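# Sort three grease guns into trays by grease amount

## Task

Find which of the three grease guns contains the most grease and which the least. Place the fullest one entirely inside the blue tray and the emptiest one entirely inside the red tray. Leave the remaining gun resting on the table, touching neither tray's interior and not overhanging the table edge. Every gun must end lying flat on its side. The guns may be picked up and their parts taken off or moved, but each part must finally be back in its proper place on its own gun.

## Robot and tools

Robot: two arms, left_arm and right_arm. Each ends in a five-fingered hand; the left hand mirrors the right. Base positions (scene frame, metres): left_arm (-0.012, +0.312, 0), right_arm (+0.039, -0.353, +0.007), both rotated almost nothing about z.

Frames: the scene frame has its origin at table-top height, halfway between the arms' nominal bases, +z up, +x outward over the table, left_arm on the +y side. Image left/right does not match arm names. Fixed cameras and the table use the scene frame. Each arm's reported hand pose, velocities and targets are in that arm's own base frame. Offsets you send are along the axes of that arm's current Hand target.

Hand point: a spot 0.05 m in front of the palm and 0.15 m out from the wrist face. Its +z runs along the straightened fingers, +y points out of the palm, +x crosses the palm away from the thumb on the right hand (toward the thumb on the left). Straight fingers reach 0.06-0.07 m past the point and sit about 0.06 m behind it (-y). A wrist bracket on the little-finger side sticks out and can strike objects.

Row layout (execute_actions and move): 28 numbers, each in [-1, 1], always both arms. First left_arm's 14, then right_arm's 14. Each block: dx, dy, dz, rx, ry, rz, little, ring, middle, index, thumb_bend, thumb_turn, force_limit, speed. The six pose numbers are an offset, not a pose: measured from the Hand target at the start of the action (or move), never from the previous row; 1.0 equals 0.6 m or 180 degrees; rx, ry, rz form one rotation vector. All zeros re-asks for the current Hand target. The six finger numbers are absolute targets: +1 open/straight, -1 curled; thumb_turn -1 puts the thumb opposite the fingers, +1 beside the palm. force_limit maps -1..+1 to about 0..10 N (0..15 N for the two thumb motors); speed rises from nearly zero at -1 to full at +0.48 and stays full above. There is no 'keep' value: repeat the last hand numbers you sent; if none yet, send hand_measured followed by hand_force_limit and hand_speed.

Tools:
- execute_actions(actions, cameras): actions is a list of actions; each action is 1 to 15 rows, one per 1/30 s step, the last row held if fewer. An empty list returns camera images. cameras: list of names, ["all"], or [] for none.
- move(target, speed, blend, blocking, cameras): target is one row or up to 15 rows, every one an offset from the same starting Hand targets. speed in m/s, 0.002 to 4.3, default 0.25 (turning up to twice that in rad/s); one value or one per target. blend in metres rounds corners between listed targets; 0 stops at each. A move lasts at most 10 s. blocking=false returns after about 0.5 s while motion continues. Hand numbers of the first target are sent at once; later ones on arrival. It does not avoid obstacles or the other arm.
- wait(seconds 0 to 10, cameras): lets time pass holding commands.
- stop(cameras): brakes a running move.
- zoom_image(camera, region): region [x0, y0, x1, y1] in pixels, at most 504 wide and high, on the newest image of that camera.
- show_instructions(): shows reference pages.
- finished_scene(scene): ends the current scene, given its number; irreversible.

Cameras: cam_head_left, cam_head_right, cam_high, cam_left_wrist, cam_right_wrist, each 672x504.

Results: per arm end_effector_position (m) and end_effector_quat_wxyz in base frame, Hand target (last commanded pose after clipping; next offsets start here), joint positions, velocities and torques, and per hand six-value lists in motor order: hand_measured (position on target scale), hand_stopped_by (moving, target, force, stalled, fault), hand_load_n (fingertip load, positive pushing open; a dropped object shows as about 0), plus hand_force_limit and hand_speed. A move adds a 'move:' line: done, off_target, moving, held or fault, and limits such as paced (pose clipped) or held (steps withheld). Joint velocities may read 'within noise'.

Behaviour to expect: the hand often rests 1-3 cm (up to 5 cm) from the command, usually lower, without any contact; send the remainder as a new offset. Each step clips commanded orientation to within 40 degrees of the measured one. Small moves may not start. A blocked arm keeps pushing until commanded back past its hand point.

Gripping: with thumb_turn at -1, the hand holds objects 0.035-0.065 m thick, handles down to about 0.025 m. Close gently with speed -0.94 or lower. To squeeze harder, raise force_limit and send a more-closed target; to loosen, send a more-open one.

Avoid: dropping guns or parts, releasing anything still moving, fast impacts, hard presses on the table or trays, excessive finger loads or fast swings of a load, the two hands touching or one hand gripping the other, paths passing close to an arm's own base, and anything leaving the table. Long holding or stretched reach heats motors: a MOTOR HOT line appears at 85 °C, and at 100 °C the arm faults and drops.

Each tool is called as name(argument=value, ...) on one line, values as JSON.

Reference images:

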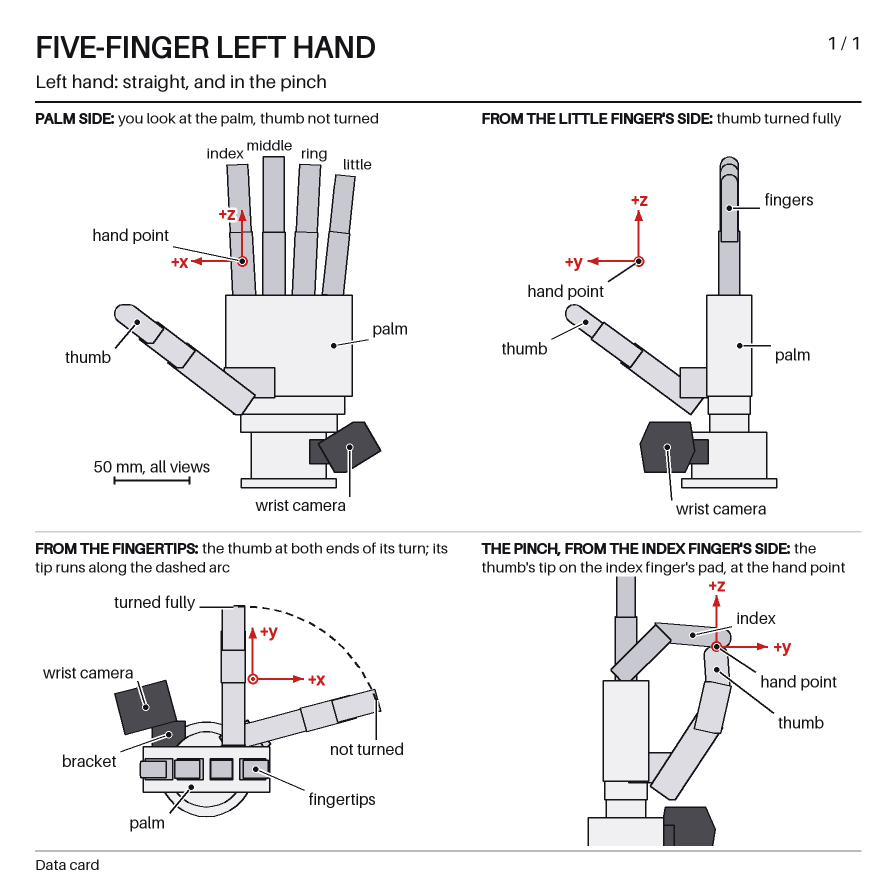

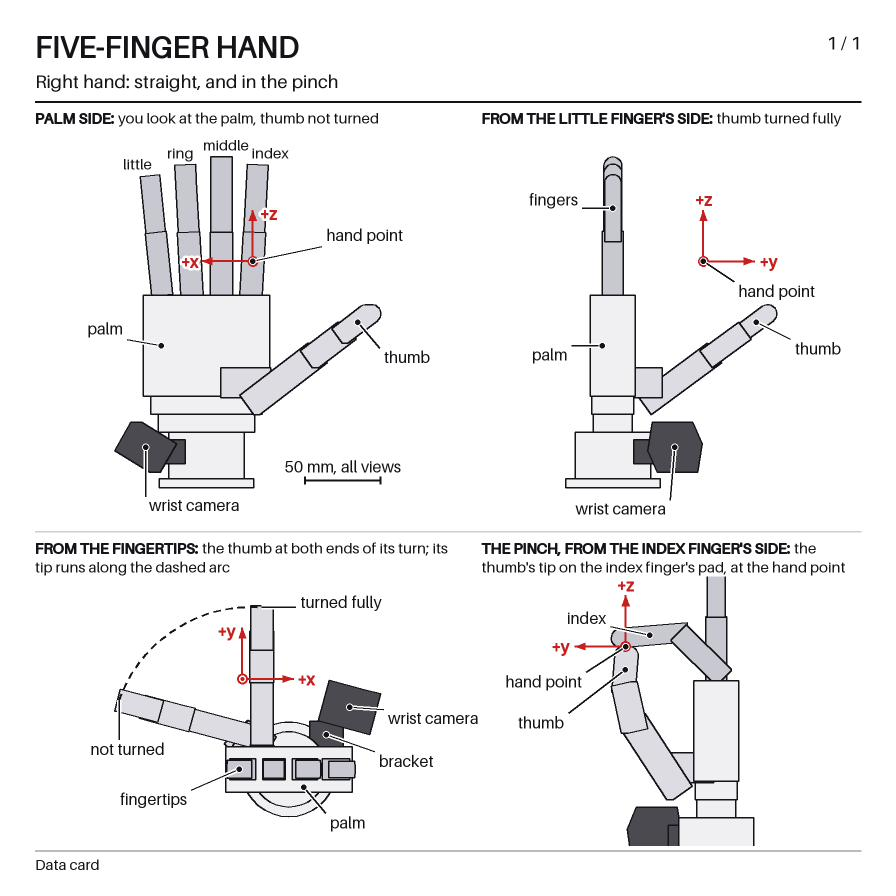

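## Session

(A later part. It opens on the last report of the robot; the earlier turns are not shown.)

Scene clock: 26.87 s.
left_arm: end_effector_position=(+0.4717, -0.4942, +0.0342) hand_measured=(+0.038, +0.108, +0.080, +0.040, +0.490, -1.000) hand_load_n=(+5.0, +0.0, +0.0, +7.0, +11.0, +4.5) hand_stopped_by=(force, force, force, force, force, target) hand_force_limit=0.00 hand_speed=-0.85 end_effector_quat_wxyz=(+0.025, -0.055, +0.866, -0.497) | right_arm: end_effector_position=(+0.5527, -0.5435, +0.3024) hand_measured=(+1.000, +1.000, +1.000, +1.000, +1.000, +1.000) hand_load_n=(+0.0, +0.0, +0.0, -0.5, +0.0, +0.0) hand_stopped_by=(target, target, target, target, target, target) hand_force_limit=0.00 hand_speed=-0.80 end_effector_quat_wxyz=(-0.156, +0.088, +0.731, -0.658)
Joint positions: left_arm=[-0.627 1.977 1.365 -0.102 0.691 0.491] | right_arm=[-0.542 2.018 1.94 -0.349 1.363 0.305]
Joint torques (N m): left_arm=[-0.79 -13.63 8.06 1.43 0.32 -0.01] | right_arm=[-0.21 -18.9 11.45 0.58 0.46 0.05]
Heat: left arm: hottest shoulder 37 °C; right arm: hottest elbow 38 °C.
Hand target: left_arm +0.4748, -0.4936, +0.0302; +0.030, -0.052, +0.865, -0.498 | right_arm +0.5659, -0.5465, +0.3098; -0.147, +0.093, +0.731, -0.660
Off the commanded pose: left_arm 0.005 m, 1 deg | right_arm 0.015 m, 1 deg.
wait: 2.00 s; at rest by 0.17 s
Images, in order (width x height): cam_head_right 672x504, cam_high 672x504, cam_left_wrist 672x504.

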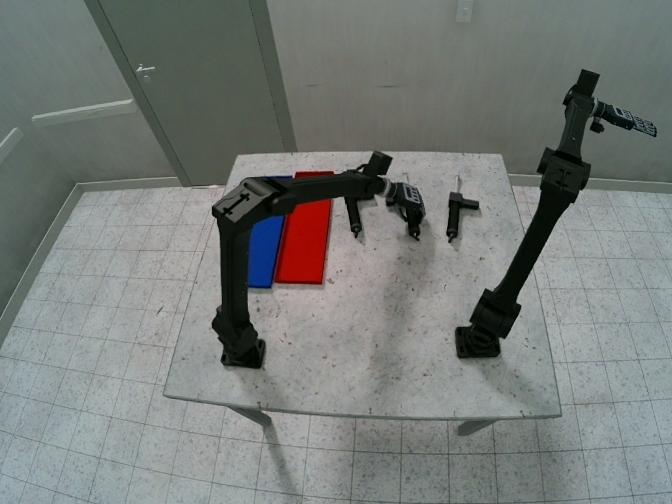

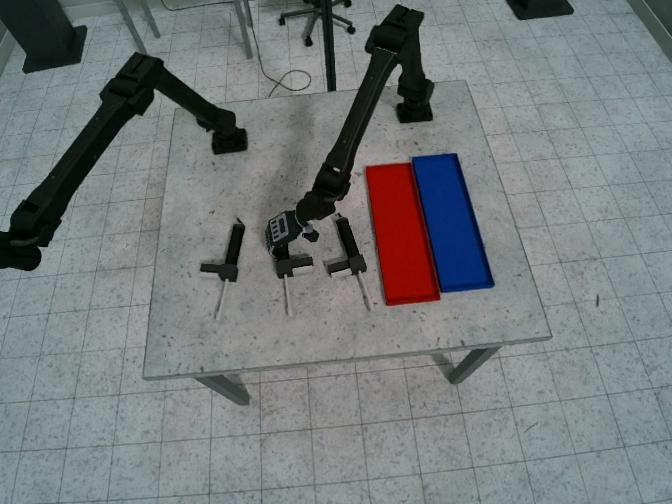

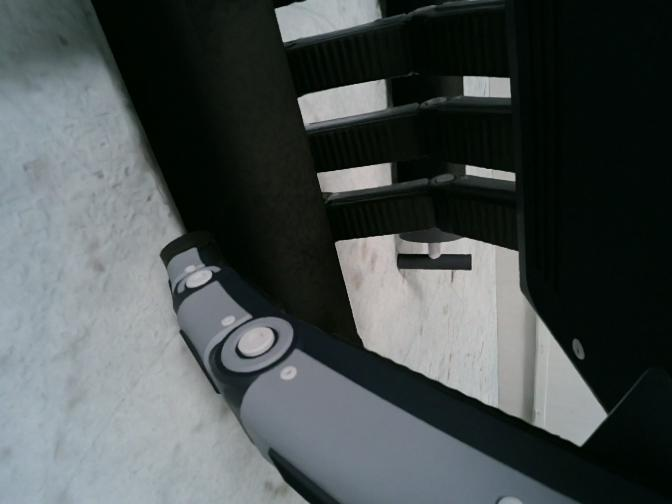

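execute_actions(actions=[[[0,0,0,0,0,0,-0.4,-0.42,-0.42,-0.4,-0.4,-1,0,-0.9,0,0,0,0,0,0,1,1,1,1,1,1,0,-0.8]]])

move(target=[0,-0.0667,-0.0383,0,0,0,-0.4,-0.42,-0.42,-0.4,-0.4,-1,0,-0.9,0,0,0,0,0,0,1,1,1,1,1,1,0,-0.8], speed=0.06, cameras=["cam_head_right","cam_high","cam_left_wrist"])

zoom_image(camera="cam_head_right", region=[330, 150, 490, 260])

Scene clock: 29.03 s.
left_arm: end_effector_position=(+0.4718, -0.4943, +0.0343) hand_measured=(+0.038, +0.064, +0.064, +0.040, +0.492, -1.000) hand_load_n=(+0.0, +7.0, +7.5, +3.0, +14.5, +5.5) hand_stopped_by=(force, force, force, force, force, target) hand_force_limit=0.00 hand_speed=-0.90 end_effector_quat_wxyz=(+0.025, -0.054, +0.865, -0.498) | right_arm: end_effector_position=(+0.5527, -0.5435, +0.3024) hand_measured=(+1.000, +1.000, +1.000, +1.000, +1.000, +1.000) hand_load_n=(+0.0, +0.0, +0.0, +0.0, +0.0, -0.5) hand_stopped_by=(target, target, target, target, target, target) hand_force_limit=0.00 hand_speed=-0.80 end_effector_quat_wxyz=(-0.156, +0.088, +0.731, -0.658)
Joint positions: left_arm=[-0.627 1.977 1.365 -0.101 0.692 0.492] | right_arm=[-0.542 2.018 1.94 -0.349 1.363 0.305]
Joint torques (N m): left_arm=[-0.56 -13.8 8.08 1.44 0.28 0] | right_arm=[-0.26 -18.96 11.45 0.59 0.46 0.05]
Heat: left arm: hottest shoulder 37 °C; right arm: hottest elbow 38 °C.
Hand target: left_arm +0.4748, -0.4936, +0.0302; +0.030, -0.052, +0.865, -0.498 | right_arm +0.5659, -0.5465, +0.3098; -0.147, +0.093, +0.731, -0.660
Off the commanded pose: left_arm 0.005 m, 1 deg | right_arm 0.015 m, 1 deg.
Step readings (end_effector_position of left_arm | right_arm):
0: (+0.4717, -0.4942, +0.0342) | (+0.5527, -0.5435, +0.3024)
1: (+0.4717, -0.4942, +0.0342) | (+0.5527, -0.5435, +0.3024)
2: (+0.4717, -0.4942, +0.0342) | (+0.5527, -0.5435, +0.3024)
4: (+0.4717, -0.4942, +0.0342) | (+0.5527, -0.5435, +0.3024)
8: (+0.4718, -0.4943, +0.0343) | (+0.5527, -0.5435, +0.3024)
15: (+0.4718, -0.4943, +0.0343) | (+0.5527, -0.5435, +0.3024)

Scene clock: 30.30 s.
left_arm: end_effector_position=(+0.4621, -0.4854, +0.0384) hand_measured=(+0.038, +0.064, +0.064, +0.040, +0.492, -1.000) hand_load_n=(+0.0, +4.0, +7.0, +3.0, +15.5, +2.0) hand_stopped_by=(force, force, force, force, force, target) hand_force_limit=0.00 hand_speed=-0.90 end_effector_quat_wxyz=(+0.011, -0.061, +0.875, -0.480) | right_arm: end_effector_position=(+0.5527, -0.5435, +0.3024) hand_measured=(+1.000, +1.000, +1.000, +1.000, +1.000, +1.000) hand_load_n=(+0.0, +0.0, +0.0, +0.0, +0.0, +0.0) hand_stopped_by=(target, target, target, target, target, target) hand_force_limit=0.00 hand_speed=-0.80 end_effector_quat_wxyz=(-0.156, +0.088, +0.731, -0.658)
Joint positions: left_arm=[-0.627 1.954 1.365 -0.181 0.686 0.504] | right_arm=[-0.542 2.018 1.94 -0.349 1.363 0.305]
Joint torques (N m): left_arm=[-0.32 -16.15 11.38 0.62 0.53 -0.14] | right_arm=[-0.26 -18.9 11.47 0.58 0.46 0.05]
Heat: left arm: hottest shoulder 37 °C; right arm: hottest elbow 38 °C.
Hand target: left_arm +0.4749, -0.4938, +0.0764; +0.030, -0.052, +0.865, -0.498 | right_arm +0.5659, -0.5465, +0.3098; -0.147, +0.093, +0.731, -0.660
Off the commanded pose: left_arm 0.041 m, 3 deg | right_arm 0.015 m, 1 deg.
move: off_target (left_arm, right_arm)
Images, in order (width x height): cam_head_right 672x504, cam_high 672x504, cam_left_wrist 672x504.

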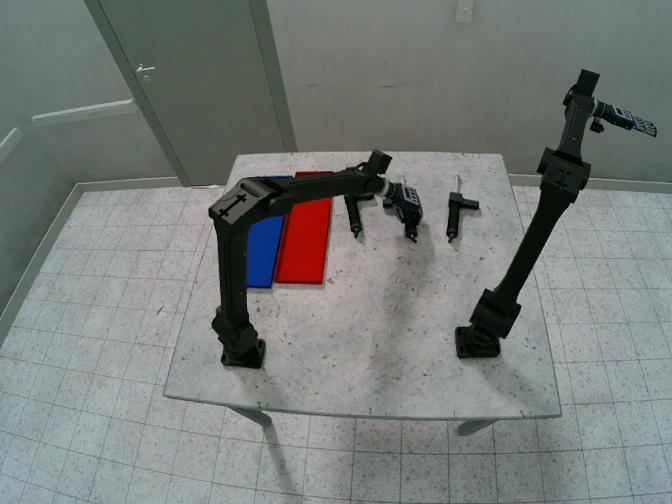

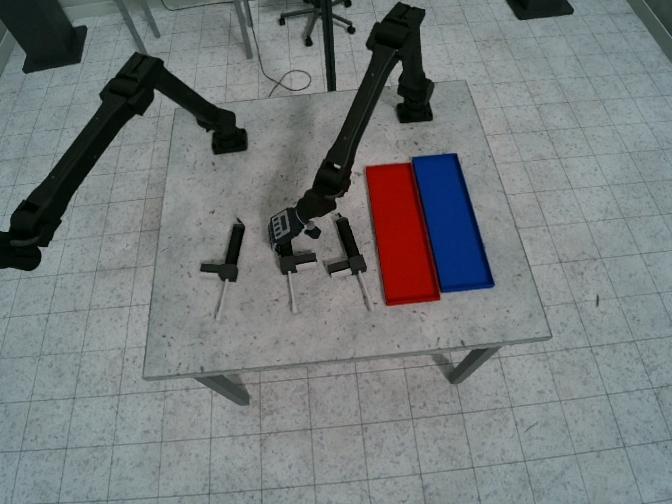

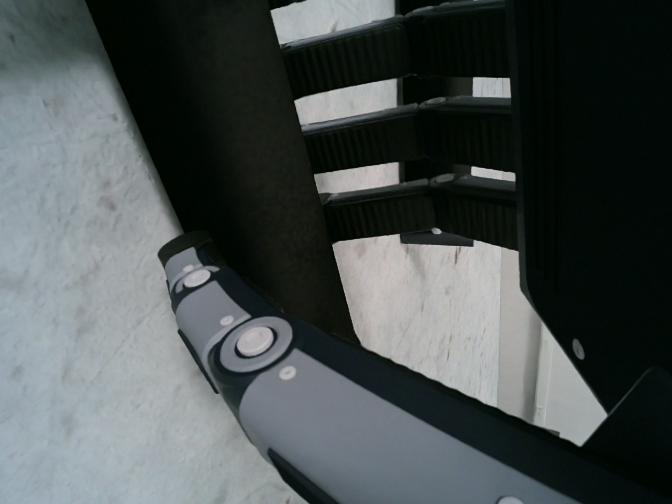

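Scaled by 3.150.

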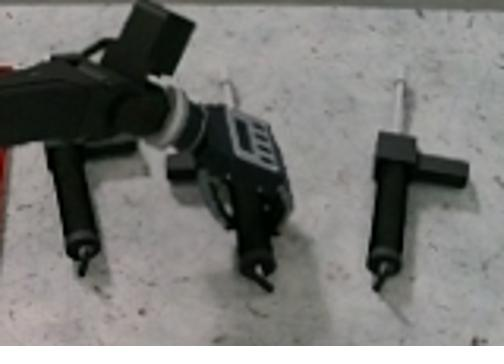

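move(target=[0,-0.0866,-0.05,0,0,0,-0.4,-0.42,-0.42,-0.4,-0.4,-1,0,-0.9,0,0,0,0,0,0,1,1,1,1,1,1,0,-0.8], speed=0.08, cameras=["cam_head_right","cam_high","cam_left_wrist"])

zoom_image(camera="cam_head_right", region=[330, 150, 490, 260])

Scene clock: 31.83 s.
left_arm: end_effector_position=(+0.4626, -0.4860, +0.1181) hand_measured=(+0.038, +0.064, +0.064, +0.040, +0.488, -1.000) hand_load_n=(+0.0, +0.0, +0.0, +0.0, +0.0, +0.0) hand_stopped_by=(force, force, force, force, force, target) hand_force_limit=0.00 hand_speed=-0.90 end_effector_quat_wxyz=(+0.021, -0.055, +0.870, -0.489) | right_arm: end_effector_position=(+0.5527, -0.5435, +0.3024) hand_measured=(+1.000, +1.000, +1.000, +1.000, +1.000, +1.000) hand_load_n=(+0.0, +0.0, +0.0, +0.0, +0.0, +0.0) hand_stopped_by=(target, target, target, target, target, target) hand_force_limit=0.00 hand_speed=-0.80 end_effector_quat_wxyz=(-0.156, +0.088, +0.731, -0.658)
Joint positions: left_arm=[-0.627 1.847 1.425 -0.318 0.687 0.504] | right_arm=[-0.542 2.018 1.94 -0.349 1.363 0.305]
Joint torques (N m): left_arm=[-0.32 -13.57 13.08 0.57 0.46 -0.19] | right_arm=[-0.21 -18.9 11.45 0.59 0.46 0.05]
Heat: left arm: hottest shoulder 37 °C; right arm: hottest elbow 39 °C.
Hand target: left_arm +0.4749, -0.4939, +0.1363; +0.030, -0.052, +0.865, -0.498 | right_arm +0.5659, -0.5465, +0.3098; -0.147, +0.093, +0.731, -0.660
Off the commanded pose: left_arm 0.024 m, 2 deg | right_arm 0.015 m, 1 deg.
move: off_target (left_arm, right_arm)
Images, in order (width x height): cam_head_right 672x504, cam_high 672x504, cam_left_wrist 672x504.

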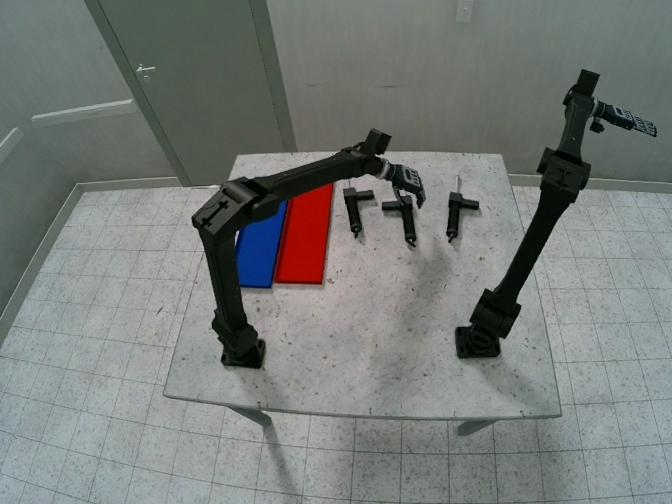

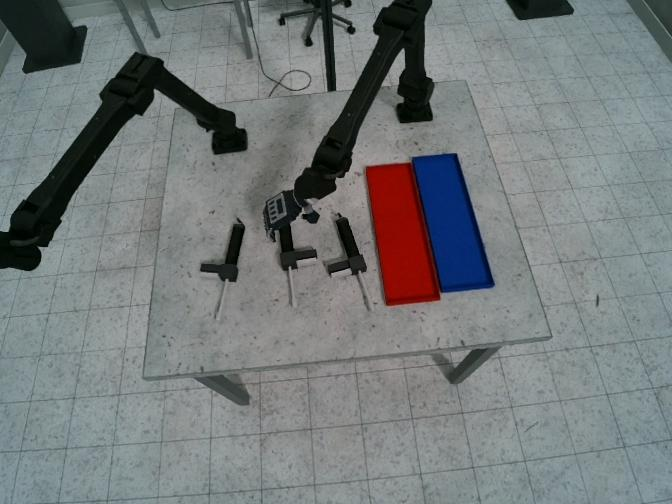

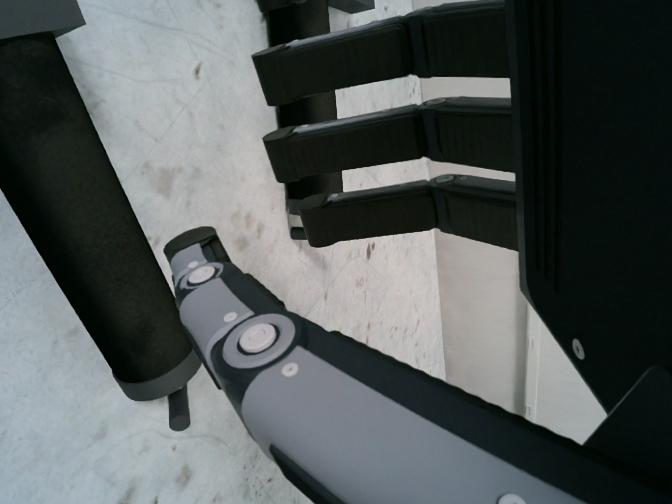

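Scaled by 3.150.

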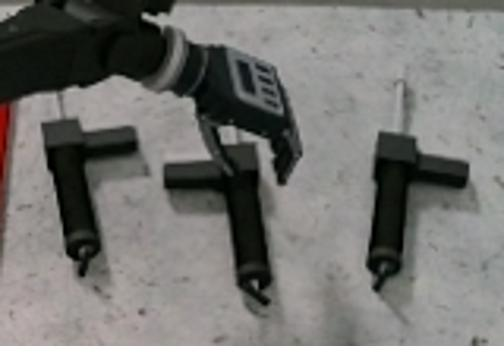

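zoom_image(camera="cam_high", region=[200, 160, 380, 320])

Scaled by 2.800.

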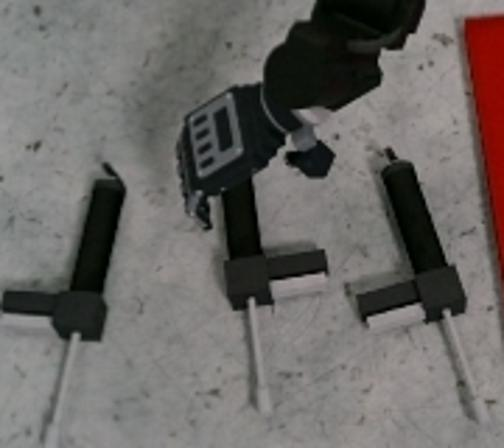

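move(target=[0.0335,0.0955,0.0213,0,0,0,0.3,0.3,0.3,0.3,0.6,-1,0,0,0,0,0,0,0,0,1,1,1,1,1,1,0,-0.8], speed=0.1)

move(target=[0,0.0895,0.0517,0,0,0,0.3,0.3,0.3,0.3,0.6,-1,0,0,0,0,0,0,0,0,1,1,1,1,1,1,0,-0.8], speed=0.08, cameras=["cam_head_right","cam_high","cam_left_wrist"])

zoom_image(camera="cam_head_right", region=[330, 150, 490, 260])

Scene clock: 33.77 s.
left_arm: end_effector_position=(+0.4512, -0.4778, +0.0838) hand_measured=(+0.300, +0.300, +0.300, +0.300, +0.600, -1.000) hand_load_n=(+0.0, +0.0, +0.0, +0.0, +0.0, +0.0) hand_stopped_by=(target, target, target, target, target, target) hand_force_limit=0.00 hand_speed=0.00 end_effector_quat_wxyz=(+0.029, -0.050, +0.866, -0.496) | right_arm: end_effector_position=(+0.5527, -0.5435, +0.3024) hand_measured=(+1.000, +1.000, +1.000, +1.000, +1.000, +1.000) hand_load_n=(+0.0, +0.0, +0.0, +0.0, +0.0, -0.5) hand_stopped_by=(target, target, target, target, target, target) hand_force_limit=0.00 hand_speed=-0.80 end_effector_quat_wxyz=(-0.156, +0.088, +0.731, -0.658)
Joint positions: left_arm=[-0.627 1.847 1.315 -0.183 0.687 0.504] | right_arm=[-0.542 2.018 1.94 -0.349 1.363 0.305]
Joint torques (N m): left_arm=[-0.67 -12.4 8.25 1.7 0.43 -0.15] | right_arm=[-0.26 -18.9 11.45 0.61 0.46 0.05]
Heat: left arm: hottest shoulder 37 °C; right arm: hottest elbow 39 °C.
Hand target: left_arm +0.4527, -0.4787, +0.0803; +0.030, -0.052, +0.865, -0.498 | right_arm +0.5659, -0.5465, +0.3098; -0.147, +0.093, +0.731, -0.660
Off the commanded pose: left_arm 0.004 m, 0 deg | right_arm 0.015 m, 1 deg.
move: off_target (right_arm)

Scene clock: 35.07 s.
left_arm: end_effector_position=(+0.4512, -0.4780, +0.0224) hand_measured=(+0.300, +0.300, +0.300, +0.300, +0.600, -1.000) hand_load_n=(+0.0, +0.0, +0.0, +0.0, +0.0, +0.0) hand_stopped_by=(target, target, target, target, target, target) hand_force_limit=0.00 hand_speed=0.00 end_effector_quat_wxyz=(+0.029, -0.050, +0.866, -0.496) | right_arm: end_effector_position=(+0.5527, -0.5435, +0.3024) hand_measured=(+1.000, +1.000, +1.000, +1.000, +1.000, +1.000) hand_load_n=(+0.0, +0.0, +0.0, +0.0, +0.0, -0.5) hand_stopped_by=(target, target, target, target, target, target) hand_force_limit=0.00 hand_speed=-0.80 end_effector_quat_wxyz=(-0.156, +0.088, +0.731, -0.658)
Joint positions: left_arm=[-0.627 1.938 1.265 -0.04 0.689 0.504] | right_arm=[-0.542 2.018 1.94 -0.349 1.363 0.305]
Joint torques (N m): left_arm=[-0.79 -13.1 7.71 1.57 0.37 -0.16] | right_arm=[-0.26 -18.9 11.47 0.59 0.46 0.05]
Heat: left arm: hottest shoulder 37 °C; right arm: hottest elbow 39 °C.
Hand target: left_arm +0.4528, -0.4787, +0.0184; +0.030, -0.052, +0.865, -0.498 | right_arm +0.5659, -0.5465, +0.3098; -0.147, +0.093, +0.731, -0.660
Off the commanded pose: left_arm 0.004 m, 0 deg | right_arm 0.015 m, 1 deg.
move: off_target (right_arm)
Images, in order (width x height): cam_head_right 672x504, cam_high 672x504, cam_left_wrist 672x504.

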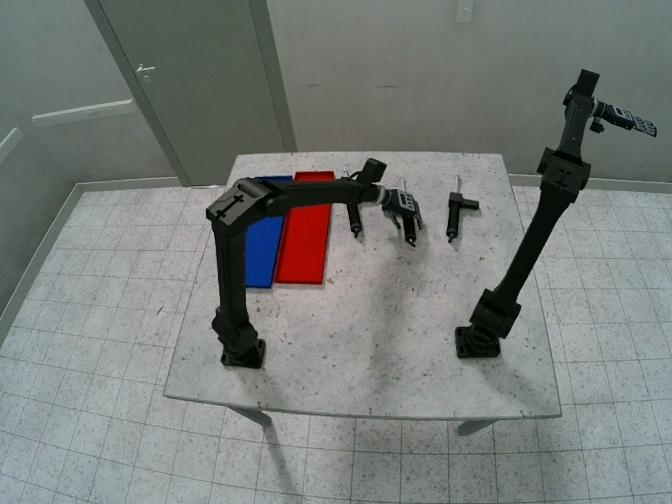

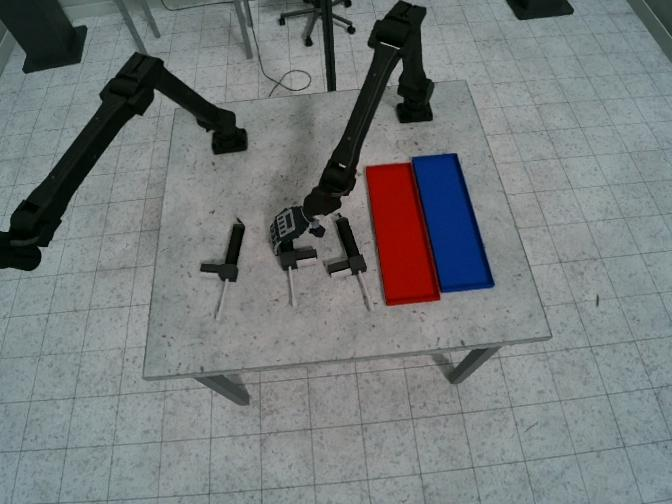

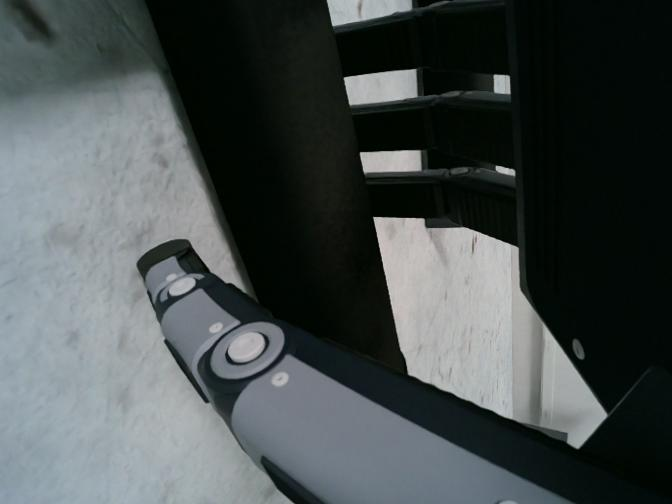

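Scaled by 3.150.

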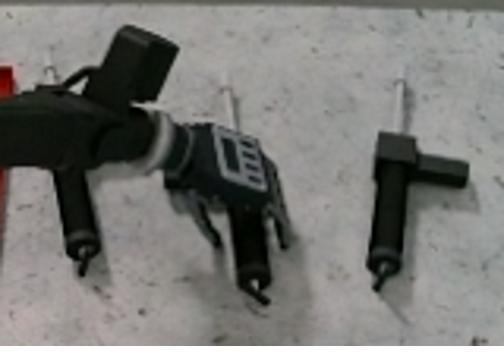

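execute_actions(actions=[[[0,0,0,0,0,0,-0.4,-0.4,-0.4,-0.4,-0.3,-1,0,-0.85,0,0,0,0,0,0,1,1,1,1,1,1,0,-0.8]],[[0,0,0,0,0,0,-0.42,-0.42,-0.42,-0.42,-0.3,-1,0.2,-0.88,0,0,0,0,0,0,1,1,1,1,1,1,0,-0.8]]], cameras=["cam_left_wrist"])

Scene clock: 36.37 s.
left_arm: end_effector_position=(+0.4514, -0.4792, +0.0227) hand_measured=(-0.012, +0.022, +0.010, +0.022, +0.464, -1.000) hand_load_n=(+5.5, +0.0, +7.5, +4.5, +17.0, +4.5) hand_stopped_by=(force, force, force, force, force, target) hand_force_limit=0.20 hand_speed=-0.88 end_effector_quat_wxyz=(+0.030, -0.048, +0.865, -0.498) | right_arm: end_effector_position=(+0.5527, -0.5435, +0.3024) hand_measured=(+1.000, +1.000, +1.000, +1.000, +1.000, +1.000) hand_load_n=(+0.0, +0.0, +0.0, +0.0, +0.5, -0.5) hand_stopped_by=(target, target, target, target, target, target) hand_force_limit=0.00 hand_speed=-0.80 end_effector_quat_wxyz=(-0.156, +0.088, +0.731, -0.658)
Joint positions: left_arm=[-0.628 1.939 1.265 -0.034 0.689 0.504] | right_arm=[-0.542 2.018 1.94 -0.349 1.363 0.305]
Joint torques (N m): left_arm=[-0.73 -12.51 7.68 1.5 0.33 -0.15] | right_arm=[-0.26 -18.9 11.45 0.58 0.46 0.04]
Heat: left arm: hottest shoulder 37 °C; right arm: hottest elbow 39 °C.
Hand target: left_arm +0.4526, -0.4788, +0.0183; +0.030, -0.052, +0.865, -0.498 | right_arm +0.5659, -0.5465, +0.3098; -0.147, +0.093, +0.731, -0.660
Off the commanded pose: left_arm 0.005 m, 0 deg | right_arm 0.015 m, 1 deg.
Step readings (end_effector_position of left_arm | right_arm):
0: (+0.4512, -0.4780, +0.0224) | (+0.5527, -0.5435, +0.3024)
1: (+0.4512, -0.4780, +0.0224) | (+0.5527, -0.5435, +0.3024)
2: (+0.4512, -0.4780, +0.0224) | (+0.5527, -0.5435, +0.3024)
4: (+0.4512, -0.4780, +0.0224) | (+0.5527, -0.5435, +0.3024)
8: (+0.4515, -0.4782, +0.0226) | (+0.5527, -0.5435, +0.3024)
15: (+0.4520, -0.4785, +0.0230) | (+0.5527, -0.5435, +0.3024)
16: (+0.4520, -0.4785, +0.0230) | (+0.5527, -0.5435, +0.3024)
17: (+0.4520, -0.4785, +0.0230) | (+0.5527, -0.5435, +0.3024)
19: (+0.4520, -0.4789, +0.0231) | (+0.5527, -0.5435, +0.3024)
23: (+0.4517, -0.4790, +0.0229) | (+0.5527, -0.5435, +0.3024)
30: (+0.4514, -0.4792, +0.0227) | (+0.5527, -0.5435, +0.3024)
Images, in order (width x height): cam_left_wrist 672x504.

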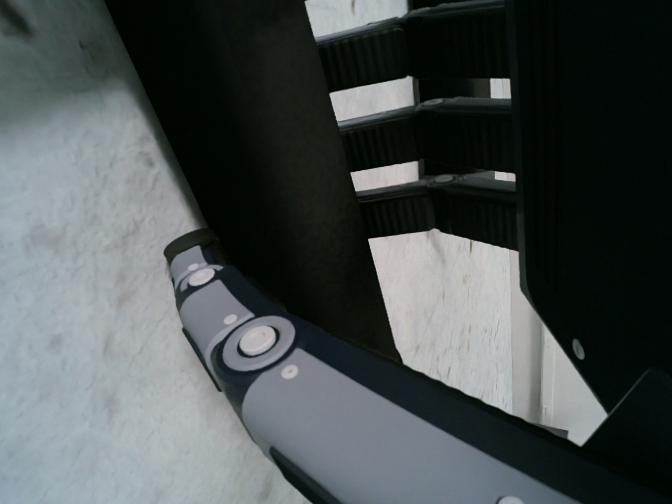

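move(target=[0,-0.0866,-0.05,0,0,0,-0.42,-0.42,-0.42,-0.42,-0.3,-1,0.2,-0.88,0,0,0,0,0,0,1,1,1,1,1,1,0,-0.8], speed=0.05, cameras=["cam_head_right","cam_high","cam_left_wrist"])

zoom_image(camera="cam_head_right", region=[330, 150, 490, 260])

Scene clock: 38.13 s.
left_arm: end_effector_position=(+0.4357, -0.4665, +0.0331) hand_measured=(-0.012, +0.022, +0.010, +0.022, +0.464, -1.000) hand_load_n=(+3.5, +0.0, +4.5, +1.0, +13.0, +2.5) hand_stopped_by=(force, force, force, force, force, target) hand_force_limit=0.20 hand_speed=-0.88 end_effector_quat_wxyz=(+0.005, -0.064, +0.878, -0.474) | right_arm: end_effector_position=(+0.5527, -0.5435, +0.3024) hand_measured=(+1.000, +1.000, +1.000, +1.000, +1.000, +1.000) hand_load_n=(+0.0, +0.0, +0.0, -0.5, +0.0, +0.0) hand_stopped_by=(target, target, target, target, target, target) hand_force_limit=0.00 hand_speed=-0.80 end_effector_quat_wxyz=(-0.156, +0.088, +0.731, -0.658)
Joint positions: left_arm=[-0.628 1.898 1.265 -0.158 0.683 0.506] | right_arm=[-0.542 2.018 1.94 -0.349 1.363 0.305]
Joint torques (N m): left_arm=[-0.5 -16.03 11.7 0.9 0.61 -0.19] | right_arm=[-0.26 -18.9 11.45 0.59 0.46 0.05]
Heat: left arm: hottest shoulder 37 °C; right arm: hottest elbow 40 °C.
Hand target: left_arm +0.4527, -0.4789, +0.0784; +0.030, -0.052, +0.865, -0.498 | right_arm +0.5659, -0.5465, +0.3098; -0.147, +0.093, +0.731, -0.660
Off the commanded pose: left_arm 0.050 m, 4 deg | right_arm 0.015 m, 1 deg.
move: off_target (left_arm, right_arm)
Images, in order (width x height): cam_head_right 672x504, cam_high 672x504, cam_left_wrist 672x504.

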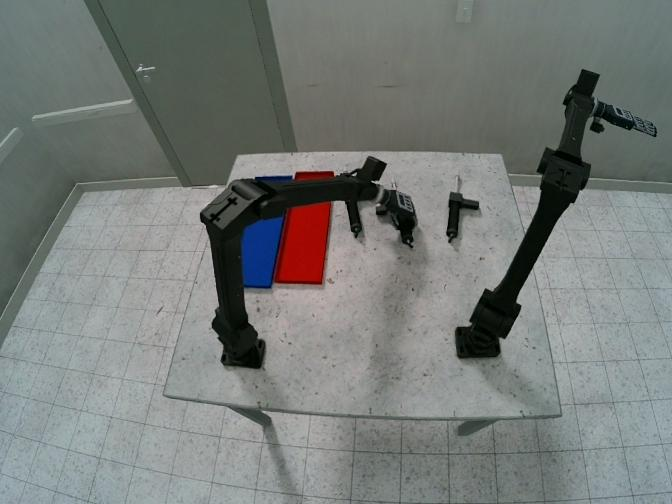

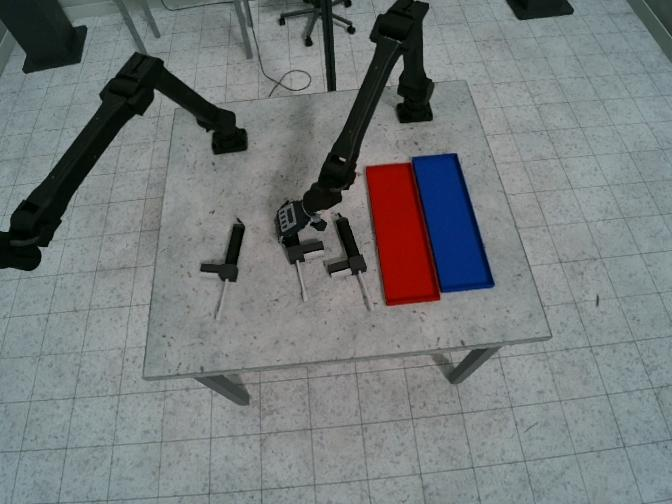

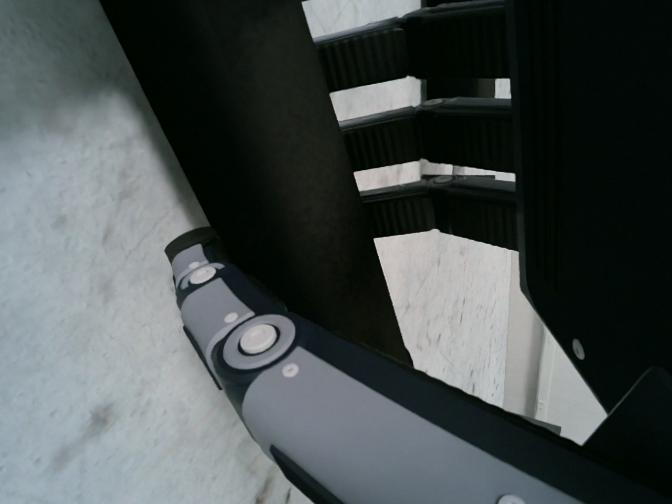

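Scaled by 3.150.

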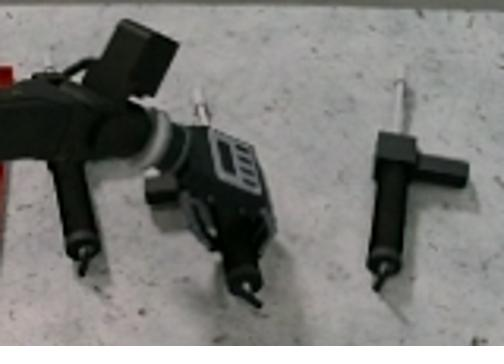

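move(target=[-0.0166,-0.0732,-0.04,0,0,0,-0.42,-0.42,-0.42,-0.42,-0.3,-1,0.2,-0.88,0,0,0,0,0,0,1,1,1,1,1,1,0,-0.8], speed=0.05, cameras=["cam_head_right","cam_high","cam_left_wrist"])

zoom_image(camera="cam_head_right", region=[330, 150, 490, 260])

zoom_image(camera="cam_high", region=[200, 160, 380, 320])

Scene clock: 39.93 s.
left_arm: end_effector_position=(+0.4297, -0.4612, +0.0662) hand_measured=(-0.012, +0.022, +0.010, +0.022, +0.464, -1.000) hand_load_n=(+0.0, +1.5, +4.5, +0.0, +9.5, +2.5) hand_stopped_by=(force, force, force, force, force, target) hand_force_limit=0.20 hand_speed=-0.88 end_effector_quat_wxyz=(-0.011, -0.073, +0.884, -0.461) | right_arm: end_effector_position=(+0.5527, -0.5435, +0.3024) hand_measured=(+1.000, +1.000, +1.000, +1.000, +1.000, +1.000) hand_load_n=(+0.0, +0.0, +0.0, +0.0, +0.0, +0.0) hand_stopped_by=(target, target, target, target, target, target) hand_force_limit=0.00 hand_speed=-0.80 end_effector_quat_wxyz=(-0.156, +0.088, +0.731, -0.658)
Joint positions: left_arm=[-0.626 1.847 1.305 -0.295 0.686 0.506] | right_arm=[-0.542 2.018 1.94 -0.349 1.363 0.305]
Joint torques (N m): left_arm=[-0.15 -15.91 15.58 0.98 0.81 -0.1] | right_arm=[-0.26 -18.96 11.45 0.59 0.46 0.05]
Heat: left arm: hottest shoulder 37 °C; right arm: hottest elbow 40 °C.
Hand target: left_arm +0.4628, -0.4789, +0.1282; +0.030, -0.052, +0.865, -0.498 | right_arm +0.5659, -0.5465, +0.3098; -0.147, +0.093, +0.731, -0.660
Off the commanded pose: left_arm 0.073 m, 7 deg | right_arm 0.015 m, 1 deg.
move: off_target (left_arm, right_arm)
Images, in order (width x height): cam_head_right 672x504, cam_high 672x504, cam_left_wrist 672x504.

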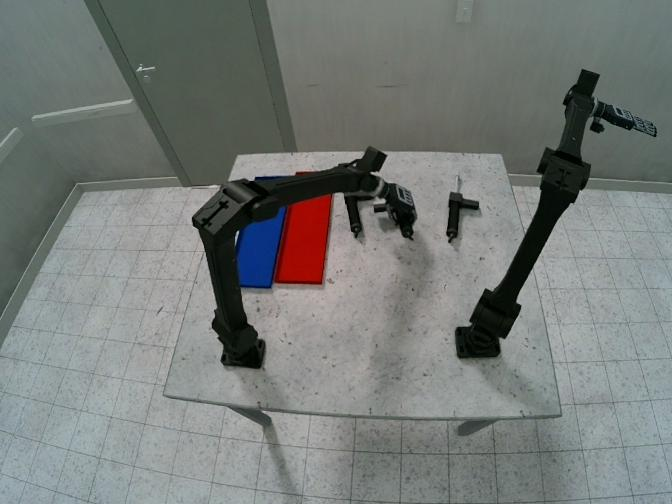

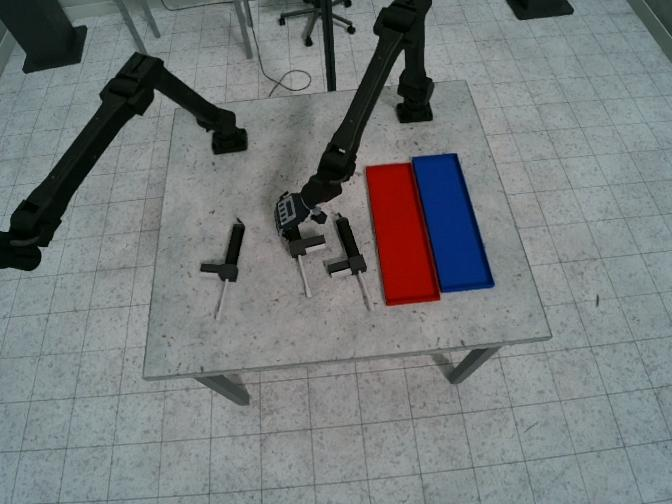

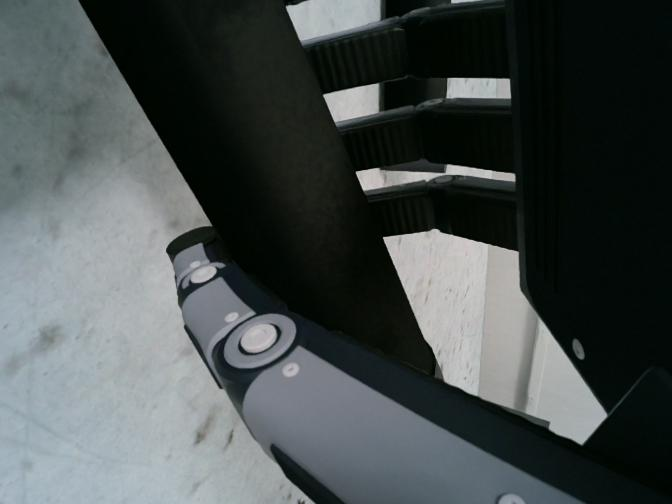

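Scaled by 3.150.

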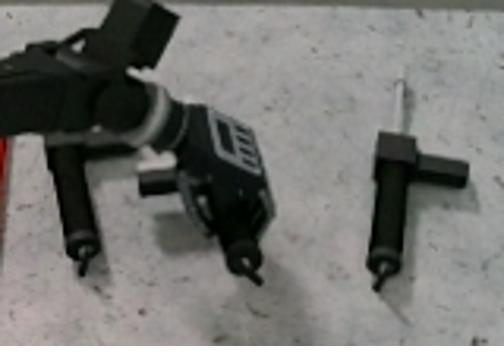

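Scaled by 2.800.

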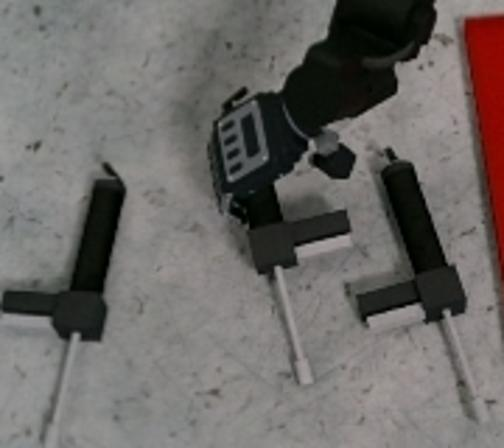

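execute_actions(actions=[[[0,0,0,0,0,0,-0.44,-0.44,-0.44,-0.44,-0.3,-1,-0.2,-0.93,0,0,0,0,0,0,1,1,1,1,1,1,0,-0.8]]], cameras=["cam_left_wrist"])

Scene clock: 41.07 s.
left_arm: end_effector_position=(+0.4297, -0.4612, +0.0662) hand_measured=(-0.036, +0.016, +0.010, -0.002, +0.464, -1.000) hand_load_n=(+5.5, +0.5, +0.0, +4.0, +14.5, +3.0) hand_stopped_by=(force, force, force, force, force, target) hand_force_limit=-0.20 hand_speed=-0.93 end_effector_quat_wxyz=(-0.011, -0.073, +0.884, -0.461) | right_arm: end_effector_position=(+0.5527, -0.5435, +0.3024) hand_measured=(+1.000, +1.000, +1.000, +1.000, +1.000, +1.000) hand_load_n=(+0.0, +0.0, -0.5, +0.0, +0.0, -0.5) hand_stopped_by=(target, target, target, target, target, target) hand_force_limit=0.00 hand_speed=-0.80 end_effector_quat_wxyz=(-0.156, +0.088, +0.731, -0.658)
Joint positions: left_arm=[-0.626 1.847 1.305 -0.295 0.686 0.506] | right_arm=[-0.542 2.018 1.94 -0.349 1.363 0.305]
Joint torques (N m): left_arm=[0.21 -15.97 15.49 0.94 0.8 -0.1] | right_arm=[-0.26 -18.9 11.47 0.59 0.46 0.05]
Heat: left arm: hottest shoulder 37 °C; right arm: hottest elbow 40 °C.
Hand target: left_arm +0.4628, -0.4788, +0.1282; +0.030, -0.053, +0.865, -0.498 | right_arm +0.5659, -0.5465, +0.3098; -0.147, +0.093, +0.731, -0.660
Off the commanded pose: left_arm 0.072 m, 7 deg | right_arm 0.015 m, 1 deg.
Step readings (end_effector_position of left_arm | right_arm):
0: (+0.4297, -0.4612, +0.0662) | (+0.5527, -0.5435, +0.3024)
1: (+0.4297, -0.4612, +0.0662) | (+0.5527, -0.5435, +0.3024)
2: (+0.4297, -0.4612, +0.0662) | (+0.5527, -0.5435, +0.3024)
4: (+0.4297, -0.4612, +0.0662) | (+0.5527, -0.5435, +0.3024)
8: (+0.4297, -0.4612, +0.0662) | (+0.5527, -0.5435, +0.3024)
15: (+0.4297, -0.4612, +0.0662) | (+0.5527, -0.5435, +0.3024)
Images, in order (width x height): cam_left_wrist 672x504.

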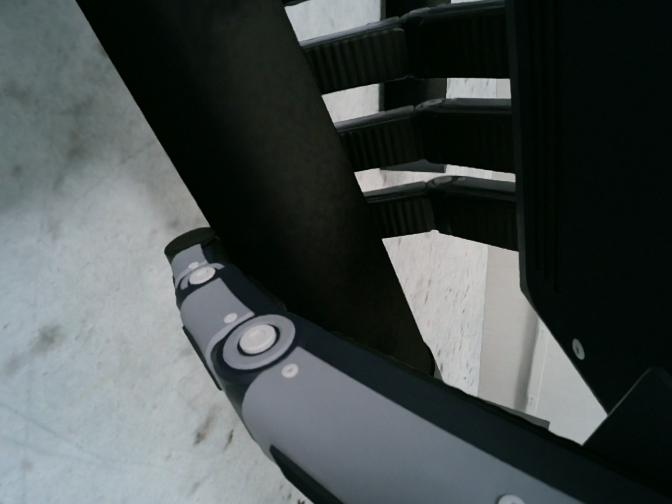

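move(target=[-0.0155,-0.0925,-0.041,0,0,0,-0.44,-0.44,-0.44,-0.44,-0.3,-1,-0.2,-0.93,0,0,0,0,0,0,1,1,1,1,1,1,0,-0.8], speed=0.05, cameras=["cam_head_right","cam_high","cam_left_wrist"])

zoom_image(camera="cam_high", region=[200, 160, 380, 320])

Scene clock: 42.97 s.
left_arm: end_effector_position=(+0.4461, -0.4677, +0.1200) hand_measured=(-0.036, +0.016, +0.010, -0.004, +0.464, -1.000) hand_load_n=(+0.0, +2.5, +3.5, +0.0, +8.5, +2.5) hand_stopped_by=(force, force, force, force, force, target) hand_force_limit=-0.20 hand_speed=-0.93 end_effector_quat_wxyz=(-0.011, -0.077, +0.885, -0.459) | right_arm: end_effector_position=(+0.5527, -0.5435, +0.3024) hand_measured=(+1.000, +1.000, +1.000, +1.000, +1.000, +1.000) hand_load_n=(+0.0, +0.0, +0.0, +0.0, +0.0, +0.0) hand_stopped_by=(target, target, target, target, target, target) hand_force_limit=0.00 hand_speed=-0.80 end_effector_quat_wxyz=(-0.156, +0.088, +0.731, -0.658)
Joint positions: left_arm=[-0.619 1.824 1.431 -0.451 0.686 0.507] | right_arm=[-0.542 2.018 1.94 -0.349 1.363 0.305]
Joint torques (N m): left_arm=[-0.21 -16.44 16.35 0.83 0.9 -0.08] | right_arm=[-0.26 -18.9 11.47 0.61 0.46 0.05]
Heat: left arm: hottest shoulder 38 °C; right arm: hottest elbow 40 °C.
Hand target: left_arm +0.4730, -0.4842, +0.1888; +0.030, -0.052, +0.865, -0.498 | right_arm +0.5659, -0.5465, +0.3098; -0.147, +0.093, +0.731, -0.660
Off the commanded pose: left_arm 0.075 m, 7 deg | right_arm 0.015 m, 1 deg.
move: off_target (left_arm, right_arm)
Images, in order (width x height): cam_head_right 672x504, cam_high 672x504, cam_left_wrist 672x504.

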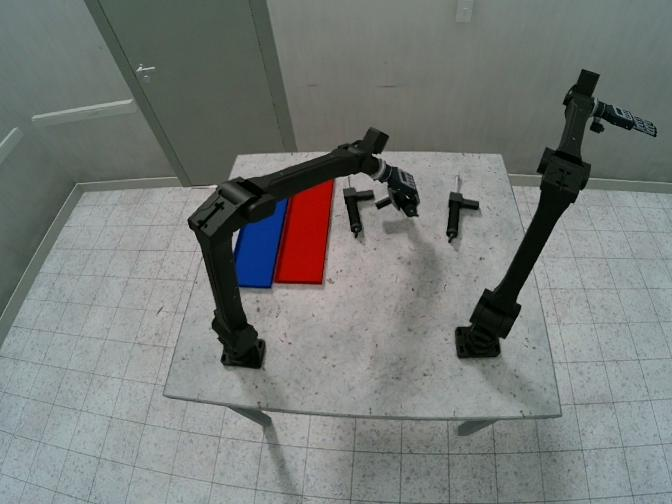

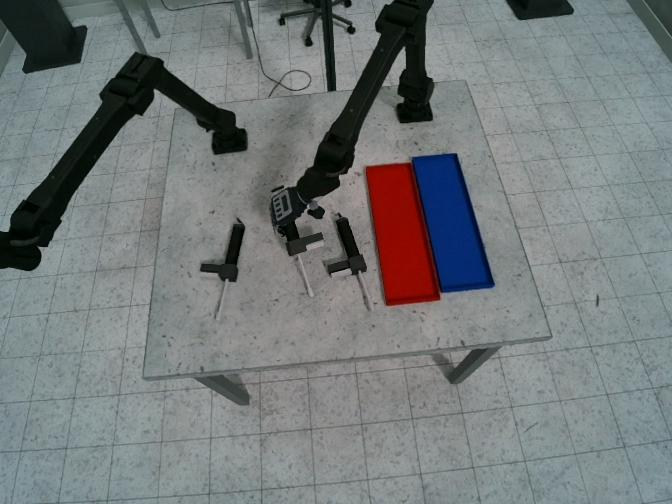

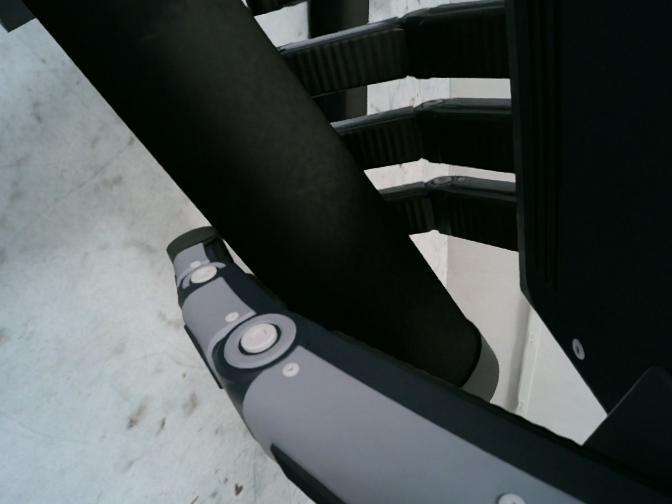

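Scaled by 2.800.

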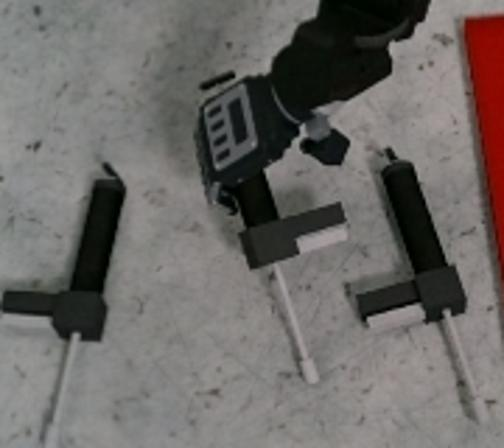

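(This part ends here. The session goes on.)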